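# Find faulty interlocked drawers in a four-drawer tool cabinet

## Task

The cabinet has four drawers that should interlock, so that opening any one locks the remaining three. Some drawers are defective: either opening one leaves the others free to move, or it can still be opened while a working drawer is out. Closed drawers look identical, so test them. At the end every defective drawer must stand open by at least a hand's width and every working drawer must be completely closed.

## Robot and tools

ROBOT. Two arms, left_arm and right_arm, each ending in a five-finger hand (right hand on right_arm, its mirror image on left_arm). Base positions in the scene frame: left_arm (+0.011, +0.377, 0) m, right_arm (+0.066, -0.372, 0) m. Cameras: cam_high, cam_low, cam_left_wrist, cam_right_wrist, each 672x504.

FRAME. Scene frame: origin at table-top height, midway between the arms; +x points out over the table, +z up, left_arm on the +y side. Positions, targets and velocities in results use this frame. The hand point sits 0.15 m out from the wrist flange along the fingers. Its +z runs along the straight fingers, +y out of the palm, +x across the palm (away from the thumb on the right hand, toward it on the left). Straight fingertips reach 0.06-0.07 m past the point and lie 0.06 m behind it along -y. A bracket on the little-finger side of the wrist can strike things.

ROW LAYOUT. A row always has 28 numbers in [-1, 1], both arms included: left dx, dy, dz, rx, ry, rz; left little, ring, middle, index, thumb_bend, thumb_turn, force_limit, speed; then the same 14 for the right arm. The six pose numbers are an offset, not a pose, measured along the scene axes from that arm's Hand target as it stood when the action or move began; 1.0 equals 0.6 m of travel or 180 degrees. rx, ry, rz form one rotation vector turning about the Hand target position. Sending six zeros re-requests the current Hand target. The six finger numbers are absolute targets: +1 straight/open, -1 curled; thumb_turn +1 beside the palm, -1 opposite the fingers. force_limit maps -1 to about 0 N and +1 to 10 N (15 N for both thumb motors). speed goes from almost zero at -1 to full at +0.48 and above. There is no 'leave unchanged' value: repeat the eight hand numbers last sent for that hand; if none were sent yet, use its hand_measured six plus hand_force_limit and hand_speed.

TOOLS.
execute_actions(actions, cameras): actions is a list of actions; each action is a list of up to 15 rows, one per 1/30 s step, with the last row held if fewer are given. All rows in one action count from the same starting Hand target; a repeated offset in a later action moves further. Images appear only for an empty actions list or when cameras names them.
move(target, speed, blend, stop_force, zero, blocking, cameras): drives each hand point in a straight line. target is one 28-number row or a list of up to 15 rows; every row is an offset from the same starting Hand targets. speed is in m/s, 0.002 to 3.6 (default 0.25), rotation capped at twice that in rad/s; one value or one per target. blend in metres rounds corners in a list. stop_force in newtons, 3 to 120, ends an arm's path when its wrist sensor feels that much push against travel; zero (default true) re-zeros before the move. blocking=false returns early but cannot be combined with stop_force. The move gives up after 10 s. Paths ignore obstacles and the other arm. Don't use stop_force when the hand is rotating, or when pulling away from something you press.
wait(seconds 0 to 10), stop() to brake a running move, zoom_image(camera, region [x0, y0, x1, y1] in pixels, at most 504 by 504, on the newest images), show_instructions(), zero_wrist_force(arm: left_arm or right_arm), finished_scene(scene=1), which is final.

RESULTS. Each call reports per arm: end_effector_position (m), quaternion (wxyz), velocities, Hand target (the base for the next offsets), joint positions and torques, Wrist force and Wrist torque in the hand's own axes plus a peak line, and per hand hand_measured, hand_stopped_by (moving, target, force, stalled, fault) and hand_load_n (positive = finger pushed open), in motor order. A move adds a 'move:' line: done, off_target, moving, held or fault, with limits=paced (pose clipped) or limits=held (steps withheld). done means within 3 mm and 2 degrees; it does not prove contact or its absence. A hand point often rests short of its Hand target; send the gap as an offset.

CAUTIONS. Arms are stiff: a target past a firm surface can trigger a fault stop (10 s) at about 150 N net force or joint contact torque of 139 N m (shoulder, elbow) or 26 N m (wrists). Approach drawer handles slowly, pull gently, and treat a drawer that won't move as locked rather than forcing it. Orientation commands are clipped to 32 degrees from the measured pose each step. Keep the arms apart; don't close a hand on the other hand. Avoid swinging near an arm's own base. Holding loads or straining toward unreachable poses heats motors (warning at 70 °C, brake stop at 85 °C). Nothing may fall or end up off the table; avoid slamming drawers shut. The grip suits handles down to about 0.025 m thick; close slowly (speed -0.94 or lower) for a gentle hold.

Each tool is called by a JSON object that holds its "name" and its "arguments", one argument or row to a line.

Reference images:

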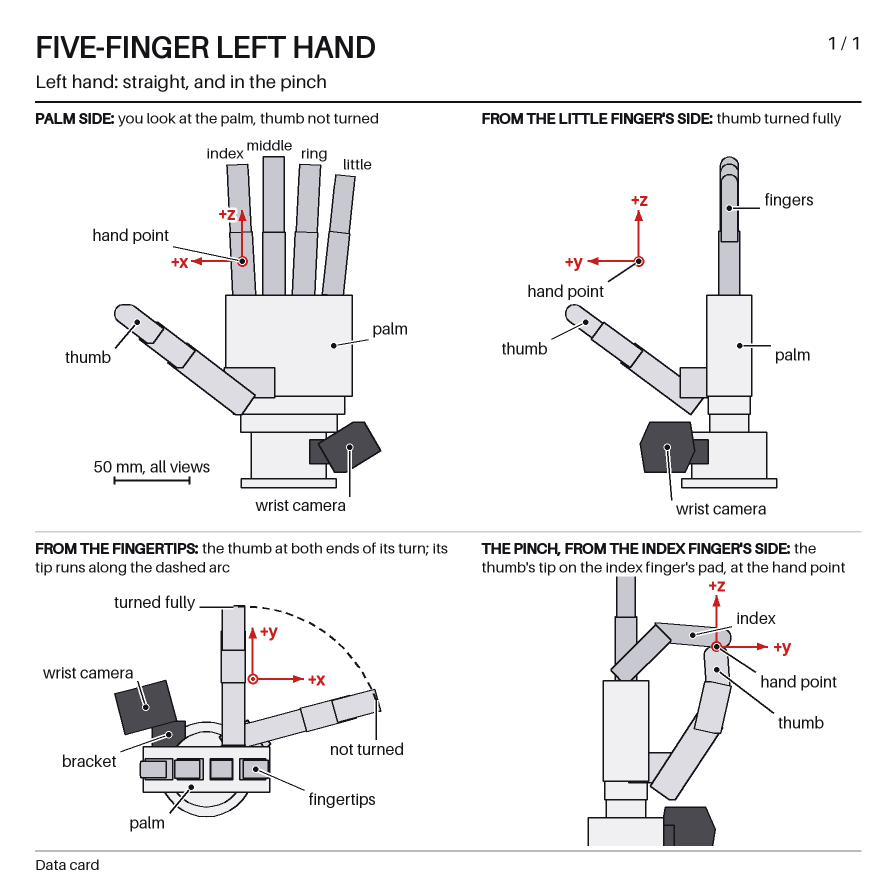

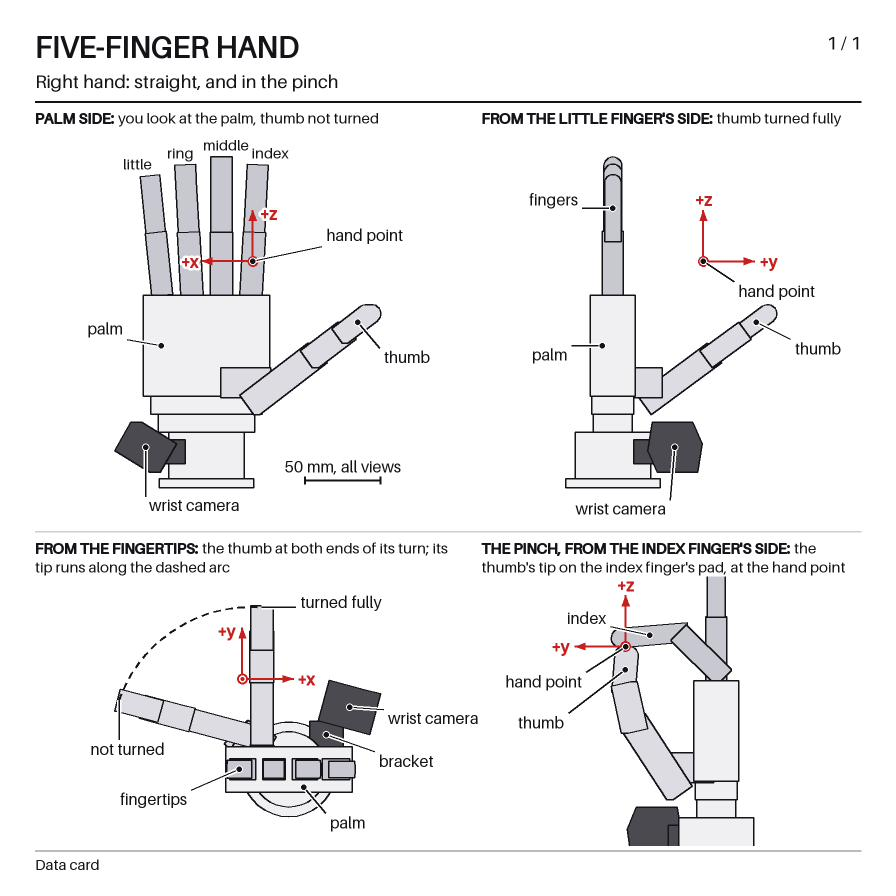

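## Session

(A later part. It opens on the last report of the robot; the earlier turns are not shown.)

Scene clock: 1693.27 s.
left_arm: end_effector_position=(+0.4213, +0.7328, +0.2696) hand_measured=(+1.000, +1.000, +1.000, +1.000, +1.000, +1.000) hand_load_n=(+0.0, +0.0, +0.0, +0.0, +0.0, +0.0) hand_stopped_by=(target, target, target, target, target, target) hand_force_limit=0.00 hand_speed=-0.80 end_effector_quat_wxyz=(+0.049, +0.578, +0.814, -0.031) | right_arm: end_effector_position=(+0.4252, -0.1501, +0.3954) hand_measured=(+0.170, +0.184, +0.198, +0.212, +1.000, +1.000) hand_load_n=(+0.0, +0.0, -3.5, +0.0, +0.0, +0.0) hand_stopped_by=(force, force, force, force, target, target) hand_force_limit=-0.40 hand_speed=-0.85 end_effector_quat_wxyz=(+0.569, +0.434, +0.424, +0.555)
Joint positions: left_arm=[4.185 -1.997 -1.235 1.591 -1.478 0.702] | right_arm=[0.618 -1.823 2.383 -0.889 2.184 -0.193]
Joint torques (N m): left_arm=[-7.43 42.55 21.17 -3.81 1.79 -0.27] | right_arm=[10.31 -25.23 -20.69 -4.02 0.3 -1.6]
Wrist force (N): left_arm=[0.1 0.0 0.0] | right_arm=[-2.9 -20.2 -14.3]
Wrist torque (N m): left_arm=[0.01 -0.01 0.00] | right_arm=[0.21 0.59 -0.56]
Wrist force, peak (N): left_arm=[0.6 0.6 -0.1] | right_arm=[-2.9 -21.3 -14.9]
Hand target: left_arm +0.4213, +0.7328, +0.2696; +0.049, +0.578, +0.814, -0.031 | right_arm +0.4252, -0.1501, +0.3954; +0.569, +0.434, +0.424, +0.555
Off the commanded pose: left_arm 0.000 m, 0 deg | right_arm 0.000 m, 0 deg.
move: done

{"name": "move", "arguments": {
  "target": [
    [0,0,0,0,0,0,1,1,1,1,1,1,0,-0.8, 0.013,0,0,0,0,0,0,0,0,0,1,1,-0.4,-0.85]
  ],
  "speed": 0.012,
  "stop_force": 35
}}

{"name": "move", "arguments": {
  "target": [
    [0,0,0,0,0,0,1,1,1,1,1,1,0,-0.8, -0.009,0,0,0,0,0,0.28,0.28,0.28,0.28,1,1,-0.4,-0.6]
  ],
  "speed": 0.03,
  "cameras": ["cam_low","cam_right_wrist"]
}}

{"name": "zoom_image", "arguments": {
  "camera": "cam_low",
  "region": [460, 80, 600, 320]
}}

Scene clock: 1701.50 s.
left_arm: end_effector_position=(+0.4213, +0.7328, +0.2696) hand_measured=(+1.000, +1.000, +1.000, +1.000, +1.000, +1.000) hand_load_n=(+0.0, +0.0, +0.0, +0.0, +0.0, +0.0) hand_stopped_by=(target, target, target, target, target, target) hand_force_limit=0.00 hand_speed=-0.80 end_effector_quat_wxyz=(+0.049, +0.578, +0.814, -0.031) | right_arm: end_effector_position=(+0.4330, -0.1501, +0.3954) hand_measured=(+0.170, +0.184, +0.198, +0.212, +1.000, +1.000) hand_load_n=(+0.0, +0.0, -7.5, -7.5, +0.0, +0.0) hand_stopped_by=(force, force, force, force, target, target) hand_force_limit=-0.40 hand_speed=-0.85 end_effector_quat_wxyz=(+0.569, +0.434, +0.424, +0.555)
Joint positions: left_arm=[4.185 -1.997 -1.235 1.591 -1.478 0.702] | right_arm=[0.601 -1.81 2.374 -0.889 2.168 -0.186]
Joint torques (N m): left_arm=[-7.5 43.24 21.54 -3.92 1.79 -0.24] | right_arm=[8.35 -26.33 -25.9 -4.99 -0.06 -1.71]
Wrist force (N): left_arm=[0.1 -0.1 -0.3] | right_arm=[-3.6 -22.5 -27.1]
Wrist torque (N m): left_arm=[0.02 -0.02 0.00] | right_arm=[0.33 0.70 -0.59]
Wrist force, peak (N): left_arm=[0.4 0.0 -0.5] | right_arm=[-3.4 -22.0 -42.1]
Hand target: left_arm +0.4213, +0.7328, +0.2696; +0.049, +0.578, +0.814, -0.031 | right_arm +0.4330, -0.1501, +0.3954; +0.569, +0.434, +0.424, +0.555
Off the commanded pose: left_arm 0.000 m, 0 deg | right_arm 0.000 m, 0 deg.
move: done

Scene clock: 1702.20 s.
left_arm: end_effector_position=(+0.4213, +0.7328, +0.2696) hand_measured=(+1.000, +1.000, +1.000, +1.000, +1.000, +1.000) hand_load_n=(+0.0, +0.0, +0.0, +0.0, +0.0, +0.0) hand_stopped_by=(target, target, target, target, target, target) hand_force_limit=0.00 hand_speed=-0.80 end_effector_quat_wxyz=(+0.049, +0.578, +0.814, -0.031) | right_arm: end_effector_position=(+0.4275, -0.1501, +0.3954) hand_measured=(+0.280, +0.280, +0.278, +0.280, +1.000, +1.000) hand_load_n=(+0.0, -2.5, -8.5, +0.0, +0.0, +0.0) hand_stopped_by=(target, target, target, target, target, target) hand_force_limit=-0.40 hand_speed=-0.60 end_effector_quat_wxyz=(+0.569, +0.434, +0.424, +0.555)
Joint positions: left_arm=[4.185 -1.997 -1.235 1.591 -1.478 0.702] | right_arm=[0.613 -1.819 2.38 -0.889 2.179 -0.191]
Joint torques (N m): left_arm=[-7.53 43.05 21.54 -3.84 1.79 -0.3] | right_arm=[-2.83 -3.09 -11.43 1.76 -0.14 -1.04]
Wrist force (N): left_arm=[0.1 0.0 -0.1] | right_arm=[-1.9 8.1 -5.0]
Wrist torque (N m): left_arm=[0.00 -0.01 0.01] | right_arm=[-0.05 0.46 0.25]
Wrist force, peak (N): left_arm=[0.2 0.2 -0.6] | right_arm=[-6.3 7.9 -44.6]
Hand target: left_arm +0.4213, +0.7328, +0.2696; +0.049, +0.578, +0.814, -0.031 | right_arm +0.4276, -0.1501, +0.3954; +0.569, +0.434, +0.424, +0.555
Off the commanded pose: left_arm 0.000 m, 0 deg | right_arm 0.000 m, 0 deg.
move: done
camera_calibration:
cam_right_wrist: T_world_to_cam=[[-0.221771, 0.301161, 0.927426, -0.220213], [-0.547963, -0.825218, 0.136939, 0.0656333], [0.806569, -0.477826, 0.348035, -0.436155], [0, 0, 0, 1]] pos_world=[0.338917, -0.0879248, 0.347041]
Images, in order (width x height): cam_low 672x504, cam_right_wrist 672x504.

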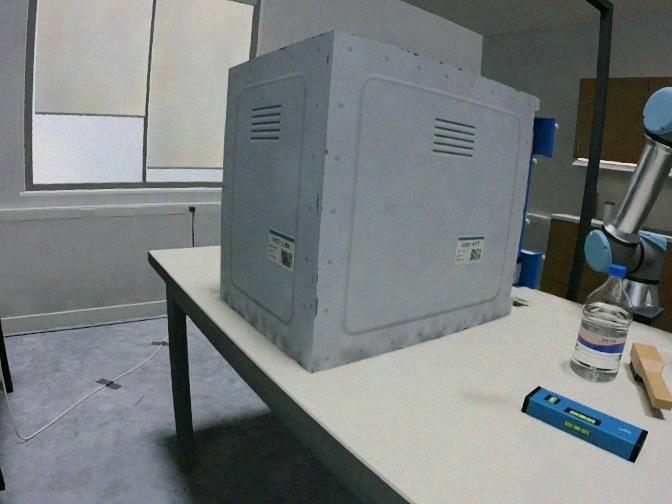

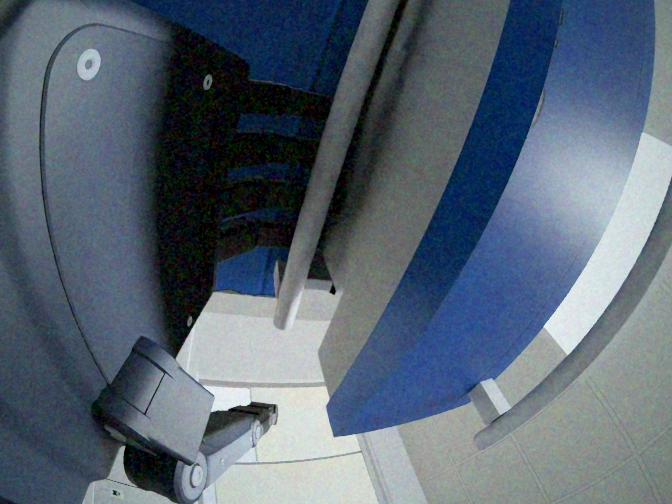

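Scaled by 2.100 from the camera's 672x504 image, which has a finer 960x720 frame.

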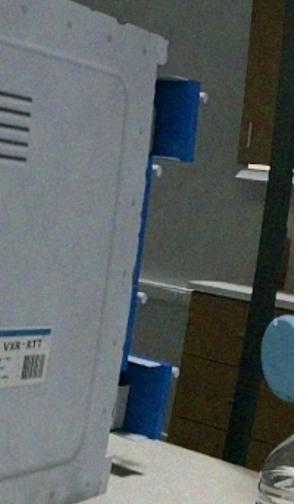

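{"name": "move", "arguments": {
  "target": [
    [0,0,0,0,0,0,1,1,1,1,1,1,0,-0.8, -0.0088,0,0,0,0,0,0.28,0.28,0.28,0.28,1,1,-0.4,-0.6],
    [0,0,0,0,0,0,1,1,1,1,1,1,0,-0.8, -0.0088,0,-0.0707,0,0,0,0.28,0.28,0.28,0.28,1,1,-0.4,-0.6],
    [0,0,0,0,0,0,1,1,1,1,1,1,0,-0.8, -0.096,-0.0165,-0.079,0,0,0,0.28,0.28,0.28,0.28,1,1,-0.4,-0.6],
    [0,0,0,0,0,0,1,1,1,1,1,1,0,-0.8, -0.246,-0.0665,-0.109,0,0,0,0.28,0.28,0.28,0.28,1,1,-0.4,-0.6]
  ],
  "speed": [0.03,0.05,0.12,0.2],
  "blend": [0,0.005,0.02,0],
  "cameras": ["cam_high"]
}}

Scene clock: 1724.70 s.
left_arm: end_effector_position=(+0.4213, +0.7328, +0.2696) hand_measured=(+1.000, +1.000, +1.000, +1.000, +1.000, +1.000) hand_load_n=(+0.0, +0.0, +0.0, +0.0, +0.0, +0.0) hand_stopped_by=(target, target, target, target, target, target) hand_force_limit=0.00 hand_speed=-0.80 end_effector_quat_wxyz=(+0.049, +0.578, +0.814, -0.031) | right_arm: end_effector_position=(+0.2800, -0.1899, +0.3300) hand_measured=(+0.280, +0.280, +0.278, +0.280, +1.000, +1.000) hand_load_n=(+0.0, +0.0, +0.0, +0.0, +0.0, +0.0) hand_stopped_by=(target, target, target, target, target, target) hand_force_limit=-0.40 hand_speed=-0.60 end_effector_quat_wxyz=(+0.569, +0.434, +0.424, +0.555)
Joint positions: left_arm=[4.185 -1.997 -1.235 1.591 -1.478 0.702] | right_arm=[0.968 -1.973 2.692 -1.181 2.508 -0.381]
Joint torques (N m): left_arm=[-7.57 43.08 21.89 -3.9 1.8 -0.31] | right_arm=[4.09 -8.87 -21.29 0.25 -0.05 0.47]
Wrist force (N): left_arm=[0.2 0.0 -0.2] | right_arm=[-2.6 -0.6 0.8]
Wrist torque (N m): left_arm=[0.02 -0.02 0.01] | right_arm=[-0.05 0.38 -0.14]
Wrist force, peak (N): left_arm=[0.4 0.4 -0.4] | right_arm=[-1.6 8.9 -5.2]
Hand target: left_arm +0.4213, +0.7328, +0.2696; +0.049, +0.578, +0.814, -0.031 | right_arm +0.2800, -0.1900, +0.3300; +0.569, +0.434, +0.424, +0.555
Off the commanded pose: left_arm 0.000 m, 0 deg | right_arm 0.000 m, 0 deg.
move: done
Images, in order (width x height): cam_high 672x504.

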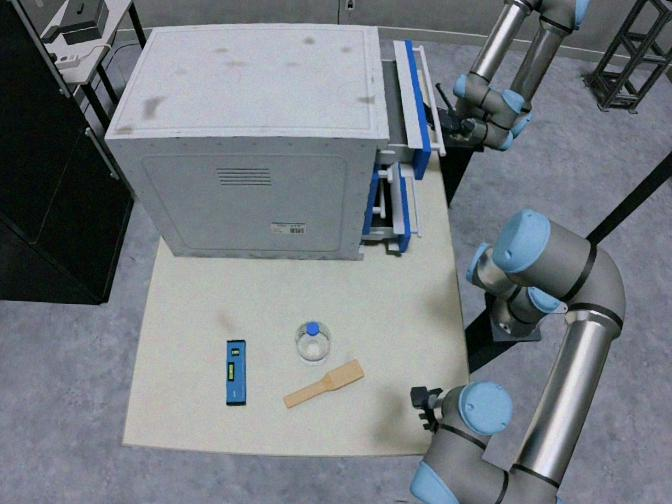

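{"name": "move", "arguments": {
  "target": [0,0,0,0,0,0,1,1,1,1,1,1,0,-0.8, -0.06,-0.0167,0.2,0,0.583,0,0.38,0.38,0.38,0.38,1,1,-0.3,0],
  "speed": 0.4
}}

{"name": "move", "arguments": {
  "target": [
    [0,0,0,0,0,0,1,1,1,1,1,1,0,-0.8, -0.03,0,0,0,0,0.5,0.38,0.38,0.38,0.38,1,1,-0.3,0],
    [0,0,0,0,0,0,1,1,1,1,1,1,0,-0.8, -0.03,0.05,0,0,0,0.99,0.38,0.38,0.38,0.38,1,1,-0.3,0]
  ],
  "speed": 0.5,
  "blend": [0.01,0],
  "cameras": ["cam_high"]
}}

Scene clock: 1740.27 s.
left_arm: end_effector_position=(+0.4213, +0.7328, +0.2696) hand_measured=(+1.000, +1.000, +1.000, +1.000, +1.000, +1.000) hand_load_n=(+0.0, +0.0, +0.0, +0.0, +0.0, +0.0) hand_stopped_by=(target, target, target, target, target, target) hand_force_limit=0.00 hand_speed=-0.80 end_effector_quat_wxyz=(+0.049, +0.578, +0.814, -0.031) | right_arm: end_effector_position=(+0.2441, -0.2000, +0.4500) hand_measured=(+0.380, +0.380, +0.380, +0.380, +1.000, +1.000) hand_load_n=(+0.0, +0.0, +0.0, +0.0, +0.0, +0.0) hand_stopped_by=(target, target, target, target, target, target) hand_force_limit=-0.30 hand_speed=0.00 end_effector_quat_wxyz=(+0.011, +0.705, +0.709, -0.006)
Joint positions: left_arm=[4.185 -1.997 -1.235 1.591 -1.478 0.702] | right_arm=[0.472 -1.753 1.447 1.881 1.595 0.464]
Joint torques (N m): left_arm=[-7.37 43.84 21.96 -3.75 1.81 -0.23] | right_arm=[5.63 -13.15 -7.8 3.97 0.46 0.31]
Wrist force (N): left_arm=[0.1 0.1 -0.4] | right_arm=[-2.1 0.5 -0.4]
Wrist torque (N m): left_arm=[0.04 -0.02 0.00] | right_arm=[0.07 0.31 -0.08]
Wrist force, peak (N): left_arm=[0.6 0.2 -0.4] | right_arm=[-2.6 -1.6 1.1]
Hand target: left_arm +0.4213, +0.7328, +0.2696; +0.049, +0.578, +0.814, -0.031 | right_arm +0.2440, -0.2000, +0.4500; +0.011, +0.705, +0.709, -0.006
Off the commanded pose: left_arm 0.000 m, 0 deg | right_arm 0.000 m, 0 deg.
move: done

Scene clock: 1743.97 s.
left_arm: end_effector_position=(+0.4213, +0.7328, +0.2696) hand_measured=(+1.000, +1.000, +1.000, +1.000, +1.000, +1.000) hand_load_n=(+0.0, +0.0, +0.0, +0.5, +0.0, +0.0) hand_stopped_by=(target, target, target, target, target, target) hand_force_limit=0.00 hand_speed=-0.80 end_effector_quat_wxyz=(+0.049, +0.578, +0.814, -0.031) | right_arm: end_effector_position=(+0.2260, -0.1699, +0.4500) hand_measured=(+0.380, +0.380, +0.380, +0.380, +1.000, +1.000) hand_load_n=(+0.0, +0.0, +0.5, +0.0, +0.0, +0.0) hand_stopped_by=(target, target, target, target, target, target) hand_force_limit=-0.30 hand_speed=0.00 end_effector_quat_wxyz=(-0.006, +0.698, -0.716, -0.011)
Joint positions: left_arm=[4.185 -1.997 -1.235 1.591 -1.478 0.702] | right_arm=[0.134 -1.656 1.364 1.865 1.546 -2.985]
Joint torques (N m): left_arm=[-7.2 43.21 21.61 -3.95 1.79 -0.2] | right_arm=[-11.67 -22.59 -5.66 4.2 -1.03 -1.09]
Wrist force (N): left_arm=[0.6 -0.1 -0.3] | right_arm=[-2.2 0.6 -0.2]
Wrist torque (N m): left_arm=[0.01 -0.10 0.04] | right_arm=[0.11 0.33 -0.11]
Wrist force, peak (N): left_arm=[0.2 0.0 -0.8] | right_arm=[-2.7 0.3 0.0]
Hand target: left_arm +0.4213, +0.7328, +0.2696; +0.049, +0.578, +0.814, -0.031 | right_arm +0.2260, -0.1700, +0.4500; -0.006, +0.698, -0.716, -0.011
Off the commanded pose: left_arm 0.000 m, 0 deg | right_arm 0.000 m, 0 deg.
move: done
Images, in order (width x height): cam_high 672x504.

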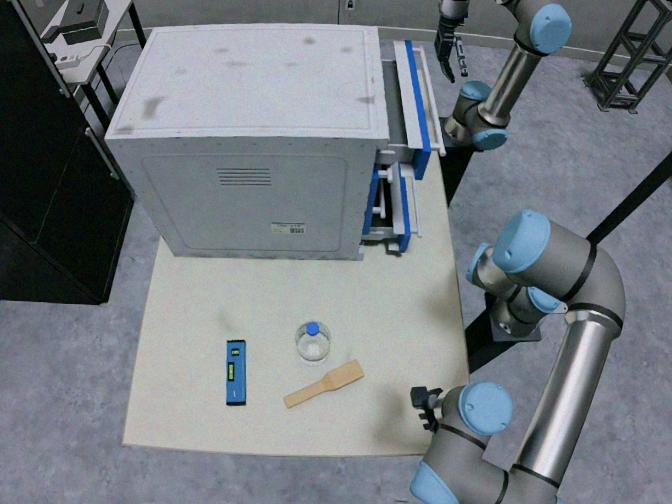

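{"name": "move", "arguments": {
  "target": [0,0,0,0,0,0,1,1,1,1,1,1,0,-0.8, 0,0.3158,-0.2,0,-0.389,0,0.38,0.38,0.38,0.38,1,1,-0.3,0],
  "speed": 0.4
}}

Scene clock: 1760.60 s.
left_arm: end_effector_position=(+0.4213, +0.7328, +0.2696) hand_measured=(+1.000, +1.000, +1.000, +1.000, +1.000, +1.000) hand_load_n=(+0.0, +0.0, +0.0, +0.0, +0.0, +0.0) hand_stopped_by=(target, target, target, target, target, target) hand_force_limit=0.00 hand_speed=-0.80 end_effector_quat_wxyz=(+0.049, +0.578, +0.814, -0.031) | right_arm: end_effector_position=(+0.2260, +0.0194, +0.3300) hand_measured=(+0.380, +0.380, +0.380, +0.380, +1.000, +1.000) hand_load_n=(+0.0, +0.0, +0.0, +0.0, +0.0, +0.0) hand_stopped_by=(target, target, target, target, target, target) hand_force_limit=-0.30 hand_speed=0.00 end_effector_quat_wxyz=(-0.416, +0.578, -0.583, +0.392)
Joint positions: left_arm=[4.185 -1.997 -1.235 1.591 -1.478 0.702] | right_arm=[1.342 -1.511 1.66 0.819 2.707 -2.186]
Joint torques (N m): left_arm=[-6.89 43.57 21.75 -3.89 1.88 -0.16] | right_arm=[-0.52 -13.44 -30.42 1.21 2.96 1.56]
Wrist force (N): left_arm=[0.0 0.4 -0.2] | right_arm=[-3.2 0.4 0.1]
Wrist torque (N m): left_arm=[0.08 0.00 -0.02] | right_arm=[0.38 0.53 -0.10]
Wrist force, peak (N): left_arm=[0.5 0.2 -0.5] | right_arm=[-3.8 1.6 -0.1]
Hand target: left_arm +0.4213, +0.7328, +0.2696; +0.049, +0.578, +0.814, -0.031 | right_arm +0.2260, +0.0195, +0.3300; -0.416, +0.578, -0.583, +0.392
Off the commanded pose: left_arm 0.000 m, 0 deg | right_arm 0.000 m, 0 deg.
move: done

{"name": "move", "arguments": {
  "target": [
    [0,0,0,0,0,0,1,1,1,1,1,1,0,-0.8, 0.01,0,-0.2917,-0.0111,-0.0013,-0.0045,0.38,0.38,0.38,0.38,1,1,-0.3,0],
    [0,0,0,0,0,0,1,1,1,1,1,1,0,-0.8, 0.1033,0,-0.2917,-0.0111,-0.0013,-0.0045,0.38,0.38,0.38,0.38,1,1,-0.3,0]
  ],
  "speed": [0.25,0.12],
  "blend": [0.02,0],
  "cameras": ["cam_high","cam_right_wrist"]
}}

Scene clock: 1781.07 s.
left_arm: end_effector_position=(+0.4213, +0.7328, +0.2696) hand_measured=(+1.000, +1.000, +1.000, +1.000, +1.000, +1.000) hand_load_n=(+0.0, +0.0, +0.0, +0.0, +0.0, +0.0) hand_stopped_by=(target, target, target, target, target, target) hand_force_limit=0.00 hand_speed=-0.80 end_effector_quat_wxyz=(+0.049, +0.578, +0.814, -0.031) | right_arm: end_effector_position=(+0.2879, +0.0194, +0.1549) hand_measured=(+0.380, +0.380, +0.380, +0.380, +1.000, +1.000) hand_load_n=(+0.0, +0.0, +0.0, +0.0, +0.0, -0.5) hand_stopped_by=(target, target, target, target, target, target) hand_force_limit=-0.30 hand_speed=0.00 end_effector_quat_wxyz=(-0.404, +0.580, -0.579, +0.406)
Joint positions: left_arm=[4.185 -1.997 -1.235 1.591 -1.478 0.702] | right_arm=[1.175 -1.397 1.966 0.189 2.618 -2.458]
Joint torques (N m): left_arm=[-7.44 43.23 21.67 -3.92 1.76 -0.3] | right_arm=[2.05 -14.07 -23.78 2.13 1.92 -0.94]
Wrist force (N): left_arm=[0.3 0.2 0.0] | right_arm=[-2.7 0.4 0.0]
Wrist torque (N m): left_arm=[0.04 -0.04 0.02] | right_arm=[0.37 0.44 -0.10]
Wrist force, peak (N): left_arm=[0.4 0.1 -0.5] | right_arm=[-3.0 2.1 -0.1]
Hand target: left_arm +0.4213, +0.7328, +0.2696; +0.049, +0.578, +0.814, -0.031 | right_arm +0.2880, +0.0195, +0.1550; -0.404, +0.580, -0.579, +0.406
Off the commanded pose: left_arm 0.000 m, 0 deg | right_arm 0.000 m, 0 deg.
move: done
camera_calibration:
cam_right_wrist: T_world_to_cam=[[-0.305862, -0.29843, -0.904095, 0.240379], [-0.536696, 0.838391, -0.0951741, 0.162422], [0.786388, 0.456114, -0.416598, -0.0527122], [0, 0, 0, 1]] pos_world=[0.202146, -0.0403941, 0.210824]
Images, in order (width x height): cam_high 672x504, cam_right_wrist 672x504.

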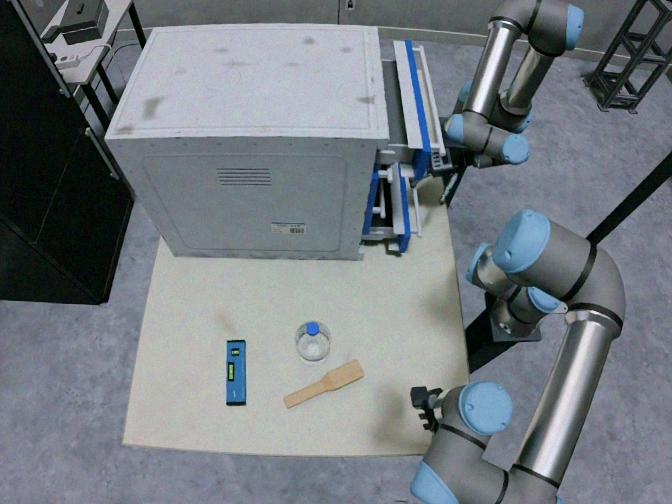

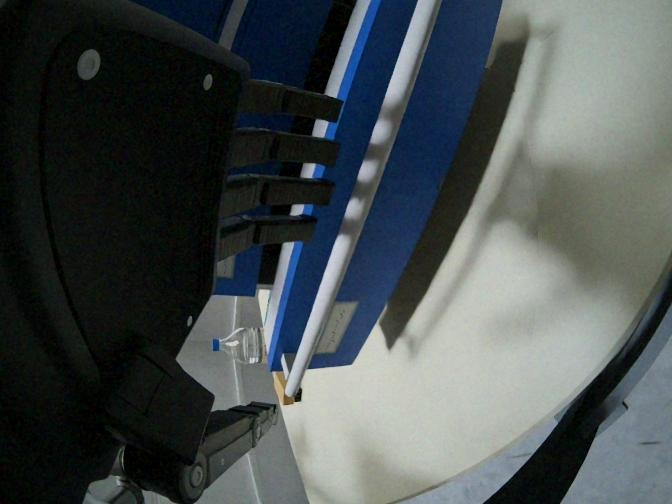

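{"name": "move", "arguments": {
  "target": [
    [0,0,0,0,0,0,1,1,1,1,1,1,0,-0.8, 0.0133,0,0,0,0,0,0.38,0.38,0.38,0.38,1,1,-0.3,0],
    [0,0,0,0,0,0,1,1,1,1,1,1,0,-0.8, 0.0133,0,-0.058,0,0,0,0.38,0.38,0.38,0.38,1,1,-0.3,0]
  ],
  "speed": [0.03,0.04],
  "stop_force": 10,
  "cameras": ["cam_right_wrist"]
}}

Scene clock: 1793.50 s.
left_arm: end_effector_position=(+0.4213, +0.7328, +0.2696) hand_measured=(+1.000, +1.000, +1.000, +1.000, +1.000, +1.000) hand_load_n=(+0.0, -0.5, +0.0, +0.0, +0.0, +0.0) hand_stopped_by=(target, target, target, target, target, target) hand_force_limit=0.00 hand_speed=-0.80 end_effector_quat_wxyz=(+0.049, +0.578, +0.814, -0.031) | right_arm: end_effector_position=(+0.2960, +0.0195, +0.1202) hand_measured=(+0.380, +0.380, +0.380, +0.380, +1.000, +1.000) hand_load_n=(+0.0, +0.0, +0.0, +0.0, +0.0, +0.0) hand_stopped_by=(target, target, target, target, target, target) hand_force_limit=-0.30 hand_speed=0.00 end_effector_quat_wxyz=(-0.404, +0.580, -0.579, +0.406)
Joint positions: left_arm=[4.185 -1.997 -1.235 1.591 -1.478 0.702] | right_arm=[1.154 -1.351 2.011 0.072 2.602 -2.487]
Joint torques (N m): left_arm=[-7.33 44.04 21.43 -3.88 1.71 -0.16] | right_arm=[7.48 -34.31 -26.86 3.27 1.13 -1.92]
Wrist force (N): left_arm=[0.2 0.0 -0.4] | right_arm=[-3.0 0.5 0.1]
Wrist torque (N m): left_arm=[0.04 -0.03 0.01] | right_arm=[0.38 0.49 -0.10]
Wrist force, peak (N): left_arm=[0.1 0.3 -0.6] | right_arm=[-3.2 0.3 -0.1]
Hand target: left_arm +0.4213, +0.7328, +0.2696; +0.049, +0.578, +0.814, -0.031 | right_arm +0.2960, +0.0195, +0.1202; -0.404, +0.580, -0.579, +0.406
Off the commanded pose: left_arm 0.000 m, 0 deg | right_arm 0.000 m, 0 deg.
move: done
camera_calibration:
cam_right_wrist: T_world_to_cam=[[-0.305838, -0.298416, -0.904108, 0.211481], [-0.536761, 0.838353, -0.0951387, 0.163335], [0.786352, 0.456193, -0.416578, -0.0734975], [0, 0, 0, 1]] pos_world=[0.210146, -0.0402942, 0.176124]
Images, in order (width x height): cam_right_wrist 672x504.

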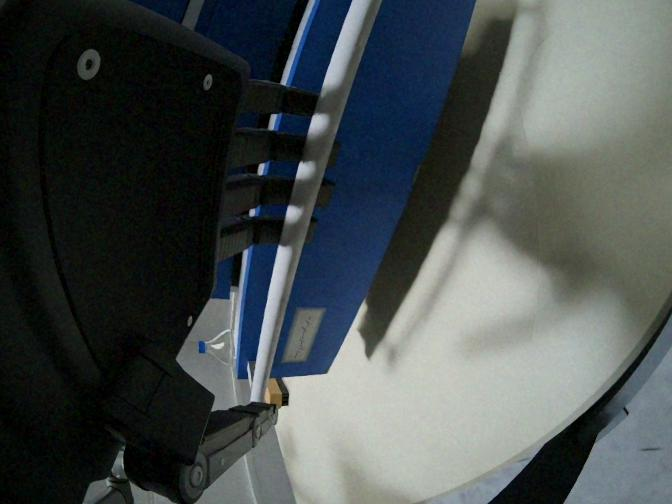

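{"name": "move", "arguments": {
  "target": [
    [0,0,0,0,0,0,1,1,1,1,1,1,0,-0.8, 0.015,0,0,0,0,0,0.38,0.38,0.38,0.38,1,1,-0.3,0],
    [0,0,0,0,0,0,1,1,1,1,1,1,0,-0.8, 0.185,0,0,0,0,0,0.38,0.38,0.38,0.38,1,1,-0.3,0],
    [0,0,0,0,0,0,1,1,1,1,1,1,0,-0.8, 0.22,0,0,0,0,0,0.38,0.38,0.38,0.38,1,1,-0.3,0]
  ],
  "speed": [0.012,0.04,0.015],
  "stop_force": 48,
  "cameras": ["cam_high"]
}}

Scene clock: 1804.80 s.
left_arm: end_effector_position=(+0.4213, +0.7328, +0.2696) hand_measured=(+1.000, +1.000, +1.000, +1.000, +1.000, +1.000) hand_load_n=(+0.0, +0.0, +0.0, +0.0, +0.0, +0.0) hand_stopped_by=(target, target, target, target, target, target) hand_force_limit=0.00 hand_speed=-0.80 end_effector_quat_wxyz=(+0.049, +0.578, +0.814, -0.031) | right_arm: end_effector_position=(+0.4028, +0.0195, +0.1202) hand_measured=(+0.380, +0.378, +0.364, +0.378, +1.000, +1.000) hand_load_n=(+0.0, -8.5, -13.0, -10.5, +0.0, +0.0) hand_stopped_by=(target, target, target, target, target, target) hand_force_limit=-0.30 hand_speed=0.00 end_effector_quat_wxyz=(-0.404, +0.580, -0.579, +0.406)
Joint positions: left_arm=[4.185 -1.997 -1.235 1.591 -1.478 0.702] | right_arm=[0.89 -1.361 1.985 -0.098 2.387 -2.745]
Joint torques (N m): left_arm=[-7.56 43.47 21.04 -3.93 1.94 -0.29] | right_arm=[-19.91 -37.68 -12.44 -0.95 1.4 -1.79]
Wrist force (N): left_arm=[0.5 -0.2 -0.3] | right_arm=[-3.9 14.7 -22.6]
Wrist torque (N m): left_arm=[0.00 -0.09 0.03] | right_arm=[0.49 0.84 0.19]
Wrist force, peak (N): left_arm=[0.3 0.4 -0.6] | right_arm=[-2.8 -5.7 -81.1]
Hand target: left_arm +0.4213, +0.7328, +0.2696; +0.049, +0.578, +0.814, -0.031 | right_arm +0.4028, +0.0195, +0.1202; -0.404, +0.580, -0.579, +0.406 (not the last commanded pose)
Off the commanded pose: left_arm 0.000 m, 0 deg | right_arm 0.025 m, 0 deg.
move: contact (right_arm); path passed 1 of 3 targets
Images, in order (width x height): cam_high 672x504.

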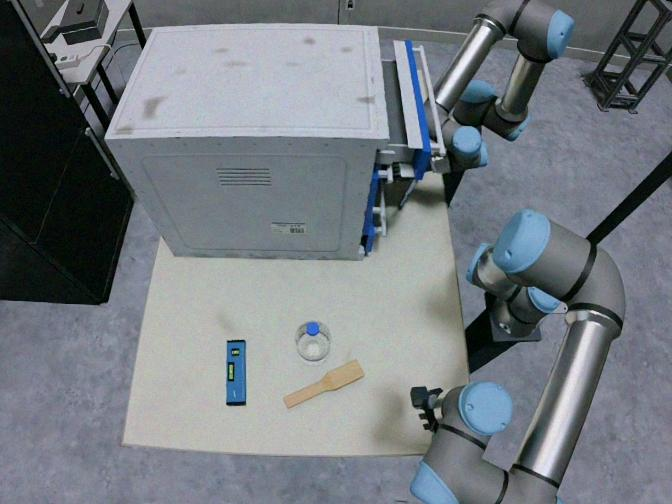

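{"name": "execute_actions", "arguments": {
  "actions": [],
  "cameras": ["cam_low","cam_right_wrist"]
}}

{"name": "zoom_image", "arguments": {
  "camera": "cam_low",
  "region": [460, 80, 600, 320]
}}

Scene clock: 1814.67 s.
left_arm: end_effector_position=(+0.4213, +0.7328, +0.2696) hand_measured=(+1.000, +1.000, +1.000, +1.000, +1.000, +1.000) hand_load_n=(+0.0, +0.0, +0.0, +0.0, +0.0, +0.0) hand_stopped_by=(target, target, target, target, target, target) hand_force_limit=0.00 hand_speed=-0.80 end_effector_quat_wxyz=(+0.049, +0.578, +0.814, -0.031) | right_arm: end_effector_position=(+0.4028, +0.0195, +0.1202) hand_measured=(+0.380, +0.378, +0.364, +0.378, +1.000, +1.000) hand_load_n=(+0.0, -8.5, -13.0, -10.5, +0.0, +0.0) hand_stopped_by=(target, target, target, target, target, target) hand_force_limit=-0.30 hand_speed=0.00 end_effector_quat_wxyz=(-0.404, +0.580, -0.579, +0.406)
Joint positions: left_arm=[4.185 -1.997 -1.235 1.591 -1.478 0.702] | right_arm=[0.89 -1.361 1.985 -0.098 2.387 -2.745]
Joint velocities: within noise
Joint torques (N m): left_arm=[-7.26 43.76 22.18 -3.85 1.86 -0.2] | right_arm=[-21.82 -37.81 -13.65 -1.13 1.4 -1.77]
Motor temperatures (°C): left_arm=[35 36 36 39 47 41] | right_arm=[33 40 37 45 44 39]
Wrist force (N): left_arm=[0.4 0.2 -0.3] | right_arm=[-4.0 14.9 -22.5]
Wrist torque (N m): left_arm=[0.06 -0.07 0.01] | right_arm=[0.50 0.84 0.19]
Wrist force, peak (N): left_arm=[0.5 0.1 -0.4] | right_arm=[-4.2 14.9 -22.8]
Hand target: left_arm +0.4213, +0.7328, +0.2696; +0.049, +0.578, +0.814, -0.031 | right_arm +0.4028, +0.0195, +0.1202; -0.404, +0.580, -0.579, +0.406 (not the last commanded pose)
Off the commanded pose: left_arm 0.000 m, 0 deg | right_arm 0.025 m, 0 deg.
camera_calibration:
cam_right_wrist: T_world_to_cam=[[-0.305884, -0.298547, -0.904049, 0.244174], [-0.536731, 0.83836, -0.0952514, 0.220725], [0.786355, 0.456096, -0.41668, -0.157546], [0, 0, 0, 1]] pos_world=[0.317046, -0.0402934, 0.176124]
Images, in order (width x height): cam_low 672x504, cam_right_wrist 672x504.

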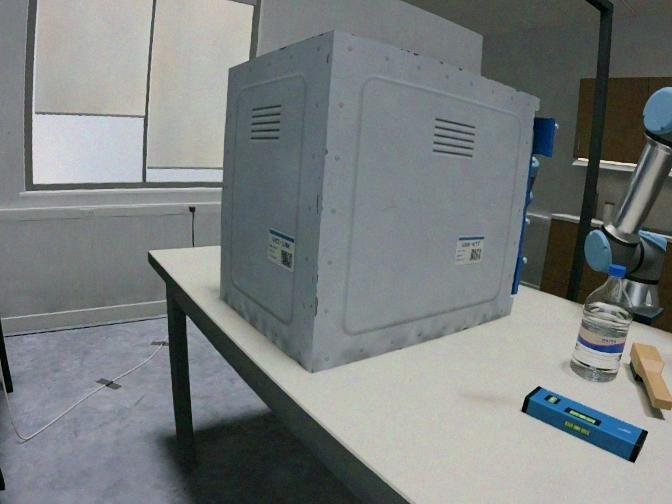

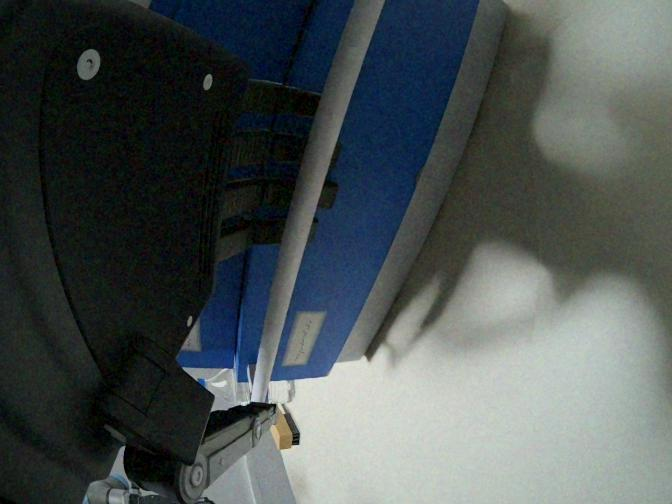

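Scaled by 2.100 from the camera's 672x504 image, which has a finer 960x720 frame.

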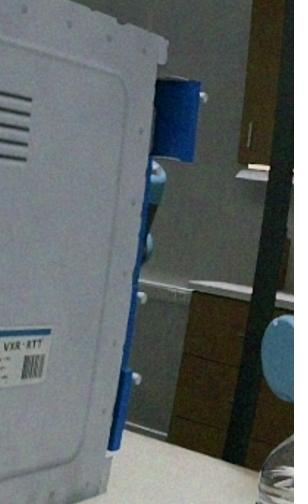

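{"name": "move", "arguments": {
  "target": [
    [0,0,0,0,0,0,1,1,1,1,1,1,0,-0.8, -0.023,0,0,0,0,0,0.38,0.38,0.38,0.38,1,1,-0.3,0],
    [0,0,0,0,0,0,1,1,1,1,1,1,0,-0.8, -0.165,0,0,0,0,0,0.38,0.38,0.38,0.38,1,1,-0.3,0],
    [0,0,0,0,0,0,1,1,1,1,1,1,0,-0.8, -0.175,0,0,0,0,0,0.38,0.38,0.38,0.38,1,1,-0.3,0]
  ],
  "speed": [0.012,0.04,0.015]
}}

{"name": "zoom_image", "arguments": {
  "camera": "cam_low",
  "region": [460, 80, 600, 320]
}}

Scene clock: 1846.33 s.
left_arm: end_effector_position=(+0.4213, +0.7328, +0.2696) hand_measured=(+1.000, +1.000, +1.000, +1.000, +1.000, +1.000) hand_load_n=(+0.0, +0.0, +0.0, -0.5, +0.0, +0.0) hand_stopped_by=(target, target, target, target, target, target) hand_force_limit=0.00 hand_speed=-0.80 end_effector_quat_wxyz=(+0.049, +0.578, +0.814, -0.031) | right_arm: end_effector_position=(+0.2977, +0.0195, +0.1202) hand_measured=(+0.380, +0.380, +0.368, +0.380, +1.000, +1.000) hand_load_n=(+0.0, +0.0, +3.0, +0.5, +0.0, -0.5) hand_stopped_by=(target, target, target, target, target, target) hand_force_limit=-0.30 hand_speed=0.00 end_effector_quat_wxyz=(-0.404, +0.580, -0.579, +0.406)
Joint positions: left_arm=[4.185 -1.997 -1.235 1.591 -1.478 0.702] | right_arm=[1.149 -1.353 2.012 0.068 2.598 -2.494]
Joint torques (N m): left_arm=[-7.4 43.39 22.25 -3.85 1.82 -0.34] | right_arm=[-7.3 -18.82 -25.46 0.31 -0.5 -1.5]
Wrist force (N): left_arm=[0.2 0.0 -0.4] | right_arm=[-1.3 -2.7 5.1]
Wrist torque (N m): left_arm=[0.04 -0.04 0.01] | right_arm=[0.20 0.47 -0.15]
Wrist force, peak (N): left_arm=[0.5 0.1 -0.5] | right_arm=[-3.9 14.9 -22.8]
Hand target: left_arm +0.4213, +0.7328, +0.2696; +0.049, +0.578, +0.814, -0.031 | right_arm +0.2978, +0.0195, +0.1202; -0.404, +0.580, -0.579, +0.406
Off the commanded pose: left_arm 0.000 m, 0 deg | right_arm 0.000 m, 0 deg.
move: done

Scaled by 2.100 from the camera's 672x504 image, which has a finer 960x720 frame.
This view is cut from an older image: the scene may have changed since it was taken.

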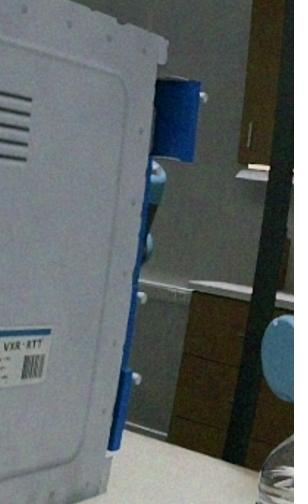

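{"name": "move", "arguments": {
  "target": [
    [0,0,0,0,0,0,1,1,1,1,1,1,0,-0.8, 0.0083,0,0,0,0,0,0.38,0.38,0.38,0.38,1,1,-0.3,0],
    [0,0,0,0,0,0,1,1,1,1,1,1,0,-0.8, 0.0083,0,0.0583,0,0,0,0.38,0.38,0.38,0.38,1,1,-0.3,0],
    [0,0,0,0,0,0,1,1,1,1,1,1,0,-0.8, -0.0963,0,0.2163,0,0,0,0.38,0.38,0.38,0.38,1,1,-0.3,0],
    [0,0,0,0,0,0,1,1,1,1,1,1,0,-0.8, -0.0963,0,0.6663,0,0,0,0.38,0.38,0.38,0.38,1,1,-0.3,0],
    [0,0,0,0,0,0,1,1,1,1,1,1,0,-0.8, 0.012,0,0.65,0,0,0,0.38,0.38,0.38,0.38,1,1,-0.3,0]
  ],
  "speed": [0.03,0.06,0.25,0.3,0.15],
  "blend": [0,0.005,0.03,0.02,0],
  "cameras": ["cam_high"]
}}

{"name": "zoom_image", "arguments": {
  "camera": "cam_high",
  "region": [320, 30, 500, 270]
}}

Scene clock: 1864.33 s.
left_arm: end_effector_position=(+0.4213, +0.7328, +0.2696) hand_measured=(+1.000, +1.000, +1.000, +1.000, +1.000, +1.000) hand_load_n=(+0.0, +0.0, +0.0, +0.0, +0.0, +0.0) hand_stopped_by=(target, target, target, target, target, target) hand_force_limit=0.00 hand_speed=-0.80 end_effector_quat_wxyz=(+0.049, +0.578, +0.814, -0.031) | right_arm: end_effector_position=(+0.3049, +0.0194, +0.5102) hand_measured=(+0.380, +0.380, +0.368, +0.380, +1.000, +1.000) hand_load_n=(+0.0, +0.0, +0.0, +0.0, +0.0, +0.0) hand_stopped_by=(target, target, target, target, target, target) hand_force_limit=-0.30 hand_speed=0.00 end_effector_quat_wxyz=(-0.404, +0.580, -0.579, +0.406)
Joint positions: left_arm=[4.185 -1.997 -1.235 1.591 -1.478 0.702] | right_arm=[1.129 -1.487 1.115 1.078 2.584 -2.518]
Joint torques (N m): left_arm=[-6.68 44.57 21.51 -3.82 1.79 -0.31] | right_arm=[-1.89 -11.49 -27.6 1.23 1.25 -1.01]
Wrist force (N): left_arm=[0.2 0.1 -0.2] | right_arm=[-3.4 0.1 0.2]
Wrist torque (N m): left_arm=[0.04 -0.02 0.00] | right_arm=[0.33 0.56 -0.15]
Wrist force, peak (N): left_arm=[0.4 0.1 -0.6] | right_arm=[-3.4 -1.9 -8.1]
Hand target: left_arm +0.4213, +0.7328, +0.2696; +0.049, +0.578, +0.814, -0.031 | right_arm +0.3050, +0.0195, +0.5102; -0.404, +0.580, -0.579, +0.406
Off the commanded pose: left_arm 0.000 m, 0 deg | right_arm 0.000 m, 0 deg.
move: done
Images, in order (width x height): cam_high 672x504.

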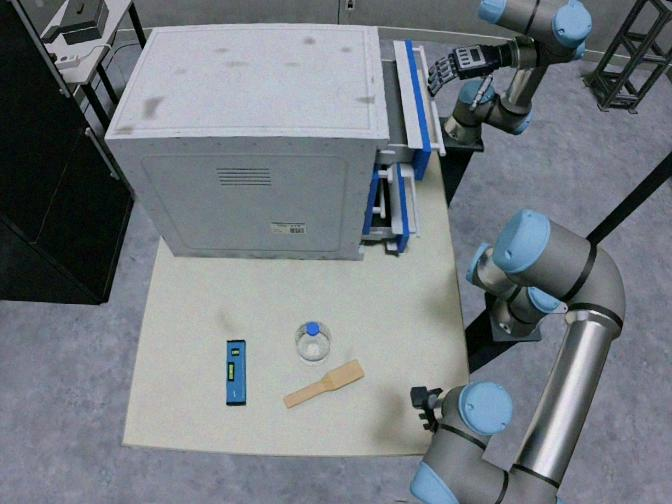

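Scaled by 2.100 from the camera's 672x504 image, which has a finer 960x720 frame.

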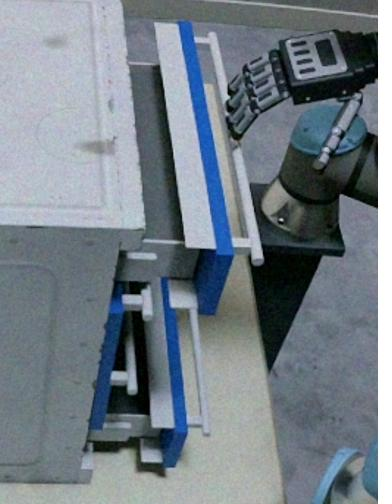

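{"name": "move", "arguments": {
  "target": [
    [0,0,0,0,0,0,1,1,1,1,1,1,0,-0.8, 0.0183,0,-0.0087,0,0,0,0.38,0.38,0.38,0.38,1,1,-0.3,0],
    [0,0,0,0,0,0,1,1,1,1,1,1,0,-0.8, 0.0183,0,-0.067,0,0,0,0.38,0.38,0.38,0.38,1,1,-0.3,0]
  ],
  "speed": [0.05,0.03],
  "stop_force": 10,
  "cameras": ["cam_right_wrist"]
}}

Scene clock: 1873.80 s.
left_arm: end_effector_position=(+0.4213, +0.7328, +0.2696) hand_measured=(+1.000, +1.000, +1.000, +1.000, +1.000, +1.000) hand_load_n=(+0.0, +0.5, +0.0, +0.0, +0.0, +0.0) hand_stopped_by=(target, target, target, target, target, target) hand_force_limit=0.00 hand_speed=-0.80 end_effector_quat_wxyz=(+0.049, +0.578, +0.814, -0.031) | right_arm: end_effector_position=(+0.3160, +0.0195, +0.4714) hand_measured=(+0.380, +0.380, +0.368, +0.380, +1.000, +1.000) hand_load_n=(+0.0, +0.5, +3.5, +0.5, +0.0, +0.0) hand_stopped_by=(target, target, target, target, target, target) hand_force_limit=-0.30 hand_speed=0.00 end_effector_quat_wxyz=(-0.404, +0.580, -0.579, +0.406)
Joint positions: left_arm=[4.185 -1.997 -1.235 1.591 -1.478 0.702] | right_arm=[1.1 -1.52 1.25 0.947 2.561 -2.553]
Joint torques (N m): left_arm=[-7.59 44.42 22 -3.86 1.9 -0.23] | right_arm=[8.75 -11.95 -12.62 -0.77 -1.46 0.51]
Wrist force (N): left_arm=[0.2 -0.1 -0.5] | right_arm=[-2.2 -2.9 7.0]
Wrist torque (N m): left_arm=[0.03 -0.04 0.01] | right_arm=[0.15 0.46 -0.20]
Wrist force, peak (N): left_arm=[0.4 0.4 -0.4] | right_arm=[-3.8 -18.0 5.8]
Hand target: left_arm +0.4213, +0.7328, +0.2696; +0.049, +0.578, +0.814, -0.031 | right_arm +0.3160, +0.0195, +0.4714; -0.404, +0.580, -0.579, +0.406 (not the last commanded pose)
Off the commanded pose: left_arm 0.000 m, 0 deg | right_arm 0.001 m, 0 deg.
move: contact (right_arm); path passed 1 of 2 targets
camera_calibration:
cam_right_wrist: T_world_to_cam=[[-0.305846, -0.298455, -0.904092, 0.535143], [-0.536705, 0.838382, -0.0952006, 0.207557], [0.786388, 0.456114, -0.416598, 0.0569979], [0, 0, 0, 1]] pos_world=[0.230246, -0.040294, 0.527324]
Images, in order (width x height): cam_right_wrist 672x504.

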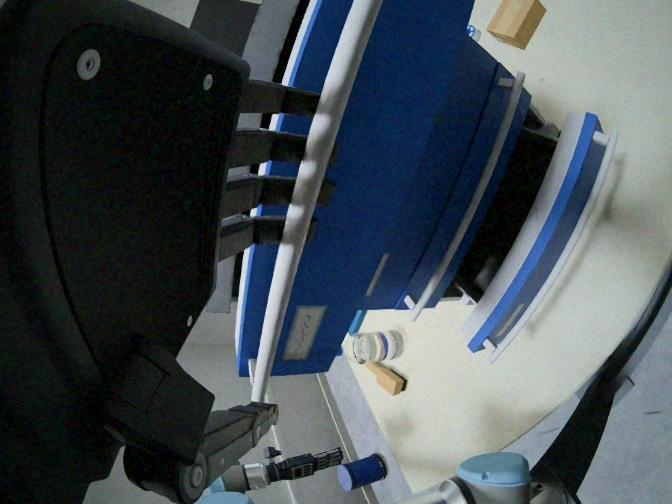

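{"name": "move", "arguments": {
  "target": [
    [0,0,0,0,0,0,1,1,1,1,1,1,0,-0.8, 0.018,0,0,0,0,0,0.38,0.38,0.38,0.38,1,1,-0.3,0],
    [0,0,0,0,0,0,1,1,1,1,1,1,0,-0.8, 0.12,0,0,0,0,0,0.38,0.38,0.38,0.38,1,1,-0.3,0],
    [0,0,0,0,0,0,1,1,1,1,1,1,0,-0.8, 0.187,0,0,0,0,0,0.38,0.38,0.38,0.38,1,1,-0.3,0]
  ],
  "speed": [0.012,0.035,0.016],
  "stop_force": 45,
  "cameras": ["cam_low"]
}}

{"name": "zoom_image", "arguments": {
  "camera": "cam_low",
  "region": [460, 80, 600, 320]
}}

Scene clock: 1889.20 s.
left_arm: end_effector_position=(+0.4213, +0.7328, +0.2696) hand_measured=(+1.000, +1.000, +1.000, +1.000, +1.000, +1.000) hand_load_n=(+0.0, +0.0, +0.0, +0.0, +0.0, +0.0) hand_stopped_by=(target, target, target, target, target, target) hand_force_limit=0.00 hand_speed=-0.80 end_effector_quat_wxyz=(+0.049, +0.578, +0.814, -0.031) | right_arm: end_effector_position=(+0.4232, +0.0194, +0.4714) hand_measured=(+0.380, +0.380, +0.366, +0.380, +1.000, +1.000) hand_load_n=(+0.0, -5.5, -11.5, -7.5, +0.0, +0.0) hand_stopped_by=(target, target, target, target, target, target) hand_force_limit=-0.30 hand_speed=0.00 end_effector_quat_wxyz=(-0.404, +0.580, -0.579, +0.406)
Joint positions: left_arm=[4.185 -1.997 -1.235 1.591 -1.478 0.702] | right_arm=[0.847 -1.482 1.183 0.803 2.35 -2.775]
Joint torques (N m): left_arm=[-7.69 44.44 22.24 -3.84 1.73 -0.37] | right_arm=[-0.54 -16.63 -0.95 0.48 1.17 1.22]
Wrist force (N): left_arm=[-0.1 0.0 -0.2] | right_arm=[-5.3 -6.5 -39.0]
Wrist torque (N m): left_arm=[0.03 0.02 -0.01] | right_arm=[1.20 1.20 -0.28]
Wrist force, peak (N): left_arm=[0.3 -0.2 -0.6] | right_arm=[-5.6 -7.3 -50.7]
Hand target: left_arm +0.4213, +0.7328, +0.2696; +0.049, +0.578, +0.814, -0.031 | right_arm +0.4231, +0.0194, +0.4714; -0.404, +0.580, -0.579, +0.406 (not the last commanded pose)
Off the commanded pose: left_arm 0.000 m, 0 deg | right_arm 0.005 m, 0 deg.
move: contact (right_arm); path passed 2 of 3 targets
Images, in order (width x height): cam_low 672x504.

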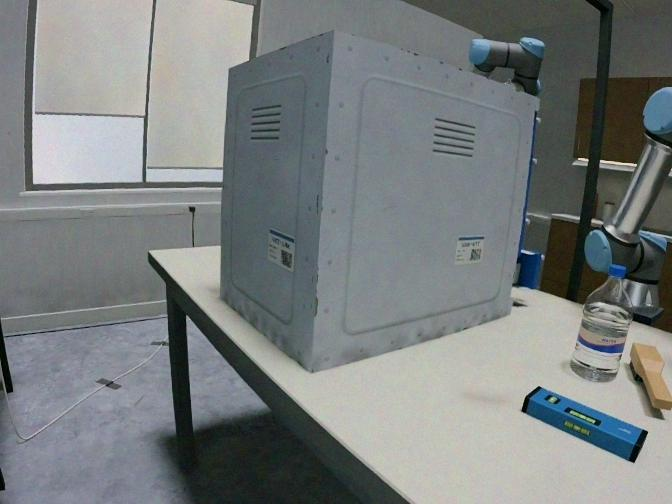

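Scaled by 2.100 from the camera's 672x504 image, which has a finer 960x720 frame.

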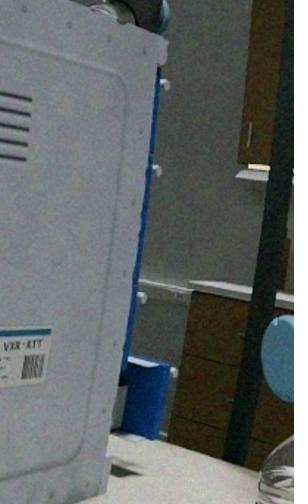

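{"name": "move", "arguments": {
  "target": [
    [0,0,0,0,0,0,1,1,1,1,1,1,0,-0.8, -0.0117,0,0,0,0,0,0.38,0.38,0.38,0.38,1,1,-0.3,0],
    [0,0,0,0,0,0,1,1,1,1,1,1,0,-0.8, -0.0117,0,0.0583,0,0,0,0.38,0.38,0.38,0.38,1,1,-0.3,0],
    [0,0,0,0,0,0,1,1,1,1,1,1,0,-0.8, -0.1052,0,0.0583,0,0,0,0.38,0.38,0.38,0.38,1,1,-0.3,0],
    [0,0,0,0,0,0,1,1,1,1,1,1,0,-0.8, -0.1052,0,-0.113,0,0,0,0.38,0.38,0.38,0.38,1,1,-0.3,0],
    [0,0,0,0,0,0,1,1,1,1,1,1,0,-0.8, -0.0243,0,-0.113,0,0,0,0.38,0.38,0.38,0.38,1,1,-0.3,0]
  ],
  "speed": [0.03,0.06,0.15,0.15,0.1],
  "blend": [0,0.005,0.015,0.01,0]
}}

{"name": "move", "arguments": {
  "target": [
    [0,0,0,0,0,0,1,1,1,1,1,1,0,-0.8, 0.0128,0,0,0,0,0,0.38,0.38,0.38,0.38,1,1,-0.3,0],
    [0,0,0,0,0,0,1,1,1,1,1,1,0,-0.8, 0.0128,0,-0.0583,0,0,0,0.38,0.38,0.38,0.38,1,1,-0.3,0]
  ],
  "speed": [0.05,0.03],
  "stop_force": 10,
  "cameras": ["cam_right_wrist"]
}}

Scene clock: 1908.73 s.
left_arm: end_effector_position=(+0.4213, +0.7328, +0.2696) hand_measured=(+1.000, +1.000, +1.000, +1.000, +1.000, +1.000) hand_load_n=(+0.0, +0.0, +0.0, +0.0, +0.0, +0.0) hand_stopped_by=(target, target, target, target, target, target) hand_force_limit=0.00 hand_speed=-0.80 end_effector_quat_wxyz=(+0.049, +0.578, +0.814, -0.031) | right_arm: end_effector_position=(+0.4086, +0.0195, +0.4036) hand_measured=(+0.380, +0.380, +0.368, +0.380, +1.000, +1.000) hand_load_n=(+0.0, +0.0, +0.0, +0.0, +0.0, +0.0) hand_stopped_by=(target, target, target, target, target, target) hand_force_limit=-0.30 hand_speed=0.00 end_effector_quat_wxyz=(-0.404, +0.580, -0.579, +0.406)
Joint positions: left_arm=[4.185 -1.997 -1.235 1.591 -1.478 0.702] | right_arm=[0.878 -1.526 1.41 0.636 2.377 -2.753]
Joint torques (N m): left_arm=[-7.18 44.72 21.41 -3.84 1.74 -0.29] | right_arm=[7.75 -31.75 -7.74 2.48 1.75 1.18]
Wrist force (N): left_arm=[0.0 0.3 -0.3] | right_arm=[-3.1 -0.3 -0.6]
Wrist torque (N m): left_arm=[0.07 0.00 -0.02] | right_arm=[0.33 0.53 -0.16]
Wrist force, peak (N): left_arm=[0.3 0.5 -0.4] | right_arm=[-5.2 -6.5 -39.2]
Hand target: left_arm +0.4213, +0.7328, +0.2696; +0.049, +0.578, +0.814, -0.031 | right_arm +0.4086, +0.0194, +0.4036; -0.404, +0.580, -0.579, +0.406
Off the commanded pose: left_arm 0.000 m, 0 deg | right_arm 0.000 m, 0 deg.
move: done

Scene clock: 1911.23 s.
left_arm: end_effector_position=(+0.4213, +0.7328, +0.2696) hand_measured=(+1.000, +1.000, +1.000, +1.000, +1.000, +1.000) hand_load_n=(+0.0, +0.0, +0.0, +0.0, +0.0, +0.0) hand_stopped_by=(target, target, target, target, target, target) hand_force_limit=0.00 hand_speed=-0.80 end_effector_quat_wxyz=(+0.049, +0.578, +0.814, -0.031) | right_arm: end_effector_position=(+0.4163, +0.0194, +0.3696) hand_measured=(+0.380, +0.380, +0.368, +0.380, +1.000, +1.000) hand_load_n=(+0.0, +1.0, +4.5, +1.0, +0.0, +0.0) hand_stopped_by=(target, target, target, target, target, target) hand_force_limit=-0.30 hand_speed=0.00 end_effector_quat_wxyz=(-0.404, +0.580, -0.579, +0.406)
Joint positions: left_arm=[4.185 -1.997 -1.235 1.591 -1.478 0.702] | right_arm=[0.861 -1.527 1.497 0.541 2.363 -2.765]
Joint torques (N m): left_arm=[-7.71 43.31 21.93 -3.78 1.72 -0.2] | right_arm=[13.74 -15.58 -31.14 -0.56 -1.11 1.56]
Wrist force (N): left_arm=[0.0 0.2 -0.3] | right_arm=[-2.9 -1.8 10.9]
Wrist torque (N m): left_arm=[0.05 -0.01 0.00] | right_arm=[0.05 0.20 -0.13]
Wrist force, peak (N): left_arm=[0.5 0.0 -0.6] | right_arm=[-3.3 -16.7 5.2]
Hand target: left_arm +0.4213, +0.7328, +0.2696; +0.049, +0.578, +0.814, -0.031 | right_arm +0.4163, +0.0195, +0.3696; -0.404, +0.580, -0.579, +0.406 (not the last commanded pose)
Off the commanded pose: left_arm 0.000 m, 0 deg | right_arm 0.001 m, 0 deg.
move: contact (right_arm); path passed 1 of 2 targets
camera_calibration:
cam_right_wrist: T_world_to_cam=[[-0.305839, -0.298312, -0.904142, 0.473686], [-0.536552, 0.838486, -0.0951527, 0.251568], [0.786495, 0.456017, -0.416501, -0.0643292], [0, 0, 0, 1]] pos_world=[0.330446, -0.0402948, 0.425424]
Images, in order (width x height): cam_right_wrist 672x504.

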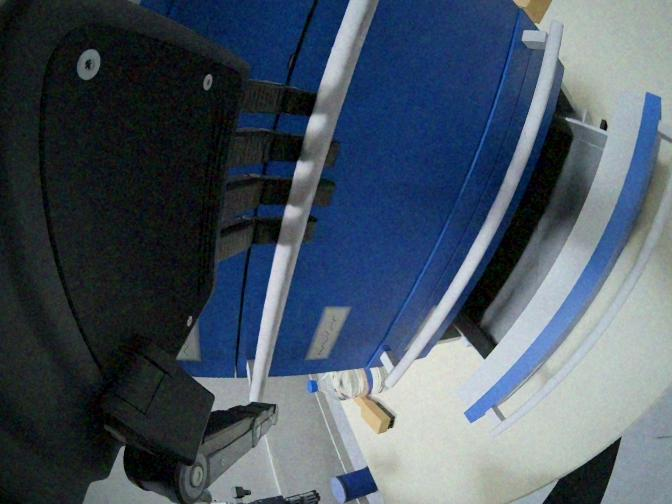

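{"name": "move", "arguments": {
  "target": [
    [0,0,0,0,0,0,1,1,1,1,1,1,0,-0.8, -0.013,0,0,0,0,0,0.38,0.38,0.38,0.38,1,1,-0.3,0],
    [0,0,0,0,0,0,1,1,1,1,1,1,0,-0.8, -0.175,0,0,0,0,0,0.38,0.38,0.38,0.38,1,1,-0.3,0],
    [0,0,0,0,0,0,1,1,1,1,1,1,0,-0.8, -0.188,0,0,0,0,0,0.38,0.38,0.38,0.38,1,1,-0.3,0]
  ],
  "speed": [0.012,0.04,0.015],
  "stop_force": 30
}}

Scene clock: 1922.50 s.
left_arm: end_effector_position=(+0.4213, +0.7328, +0.2696) hand_measured=(+1.000, +1.000, +1.000, +1.000, +1.000, +1.000) hand_load_n=(+0.0, +0.0, +0.0, +0.0, +0.0, +0.0) hand_stopped_by=(target, target, target, target, target, target) hand_force_limit=0.00 hand_speed=-0.80 end_effector_quat_wxyz=(+0.049, +0.578, +0.814, -0.031) | right_arm: end_effector_position=(+0.3035, +0.0194, +0.3695) hand_measured=(+0.380, +0.380, +0.368, +0.380, +1.000, +1.000) hand_load_n=(+0.5, +1.5, +4.5, +1.5, -0.5, +0.0) hand_stopped_by=(target, target, target, target, target, target) hand_force_limit=-0.30 hand_speed=0.00 end_effector_quat_wxyz=(-0.404, +0.580, -0.579, +0.406)
Joint positions: left_arm=[4.185 -1.997 -1.235 1.591 -1.478 0.702] | right_arm=[1.133 -1.55 1.549 0.711 2.587 -2.513]
Joint torques (N m): left_arm=[-6.94 44.25 21.88 -3.87 1.8 -0.4] | right_arm=[-7.99 -16.29 -21.04 -0.49 -2.23 -1.9]
Wrist force (N): left_arm=[0.2 0.3 -0.3] | right_arm=[-1.0 -6.8 8.4]
Wrist torque (N m): left_arm=[0.07 -0.03 0.00] | right_arm=[0.13 0.36 -0.20]
Wrist force, peak (N): left_arm=[0.3 0.3 -0.7] | right_arm=[-3.2 -9.1 28.2]
Hand target: left_arm +0.4213, +0.7328, +0.2696; +0.049, +0.578, +0.814, -0.031 | right_arm +0.3035, +0.0195, +0.3696; -0.404, +0.580, -0.579, +0.406
Off the commanded pose: left_arm 0.000 m, 0 deg | right_arm 0.000 m, 0 deg.
move: done


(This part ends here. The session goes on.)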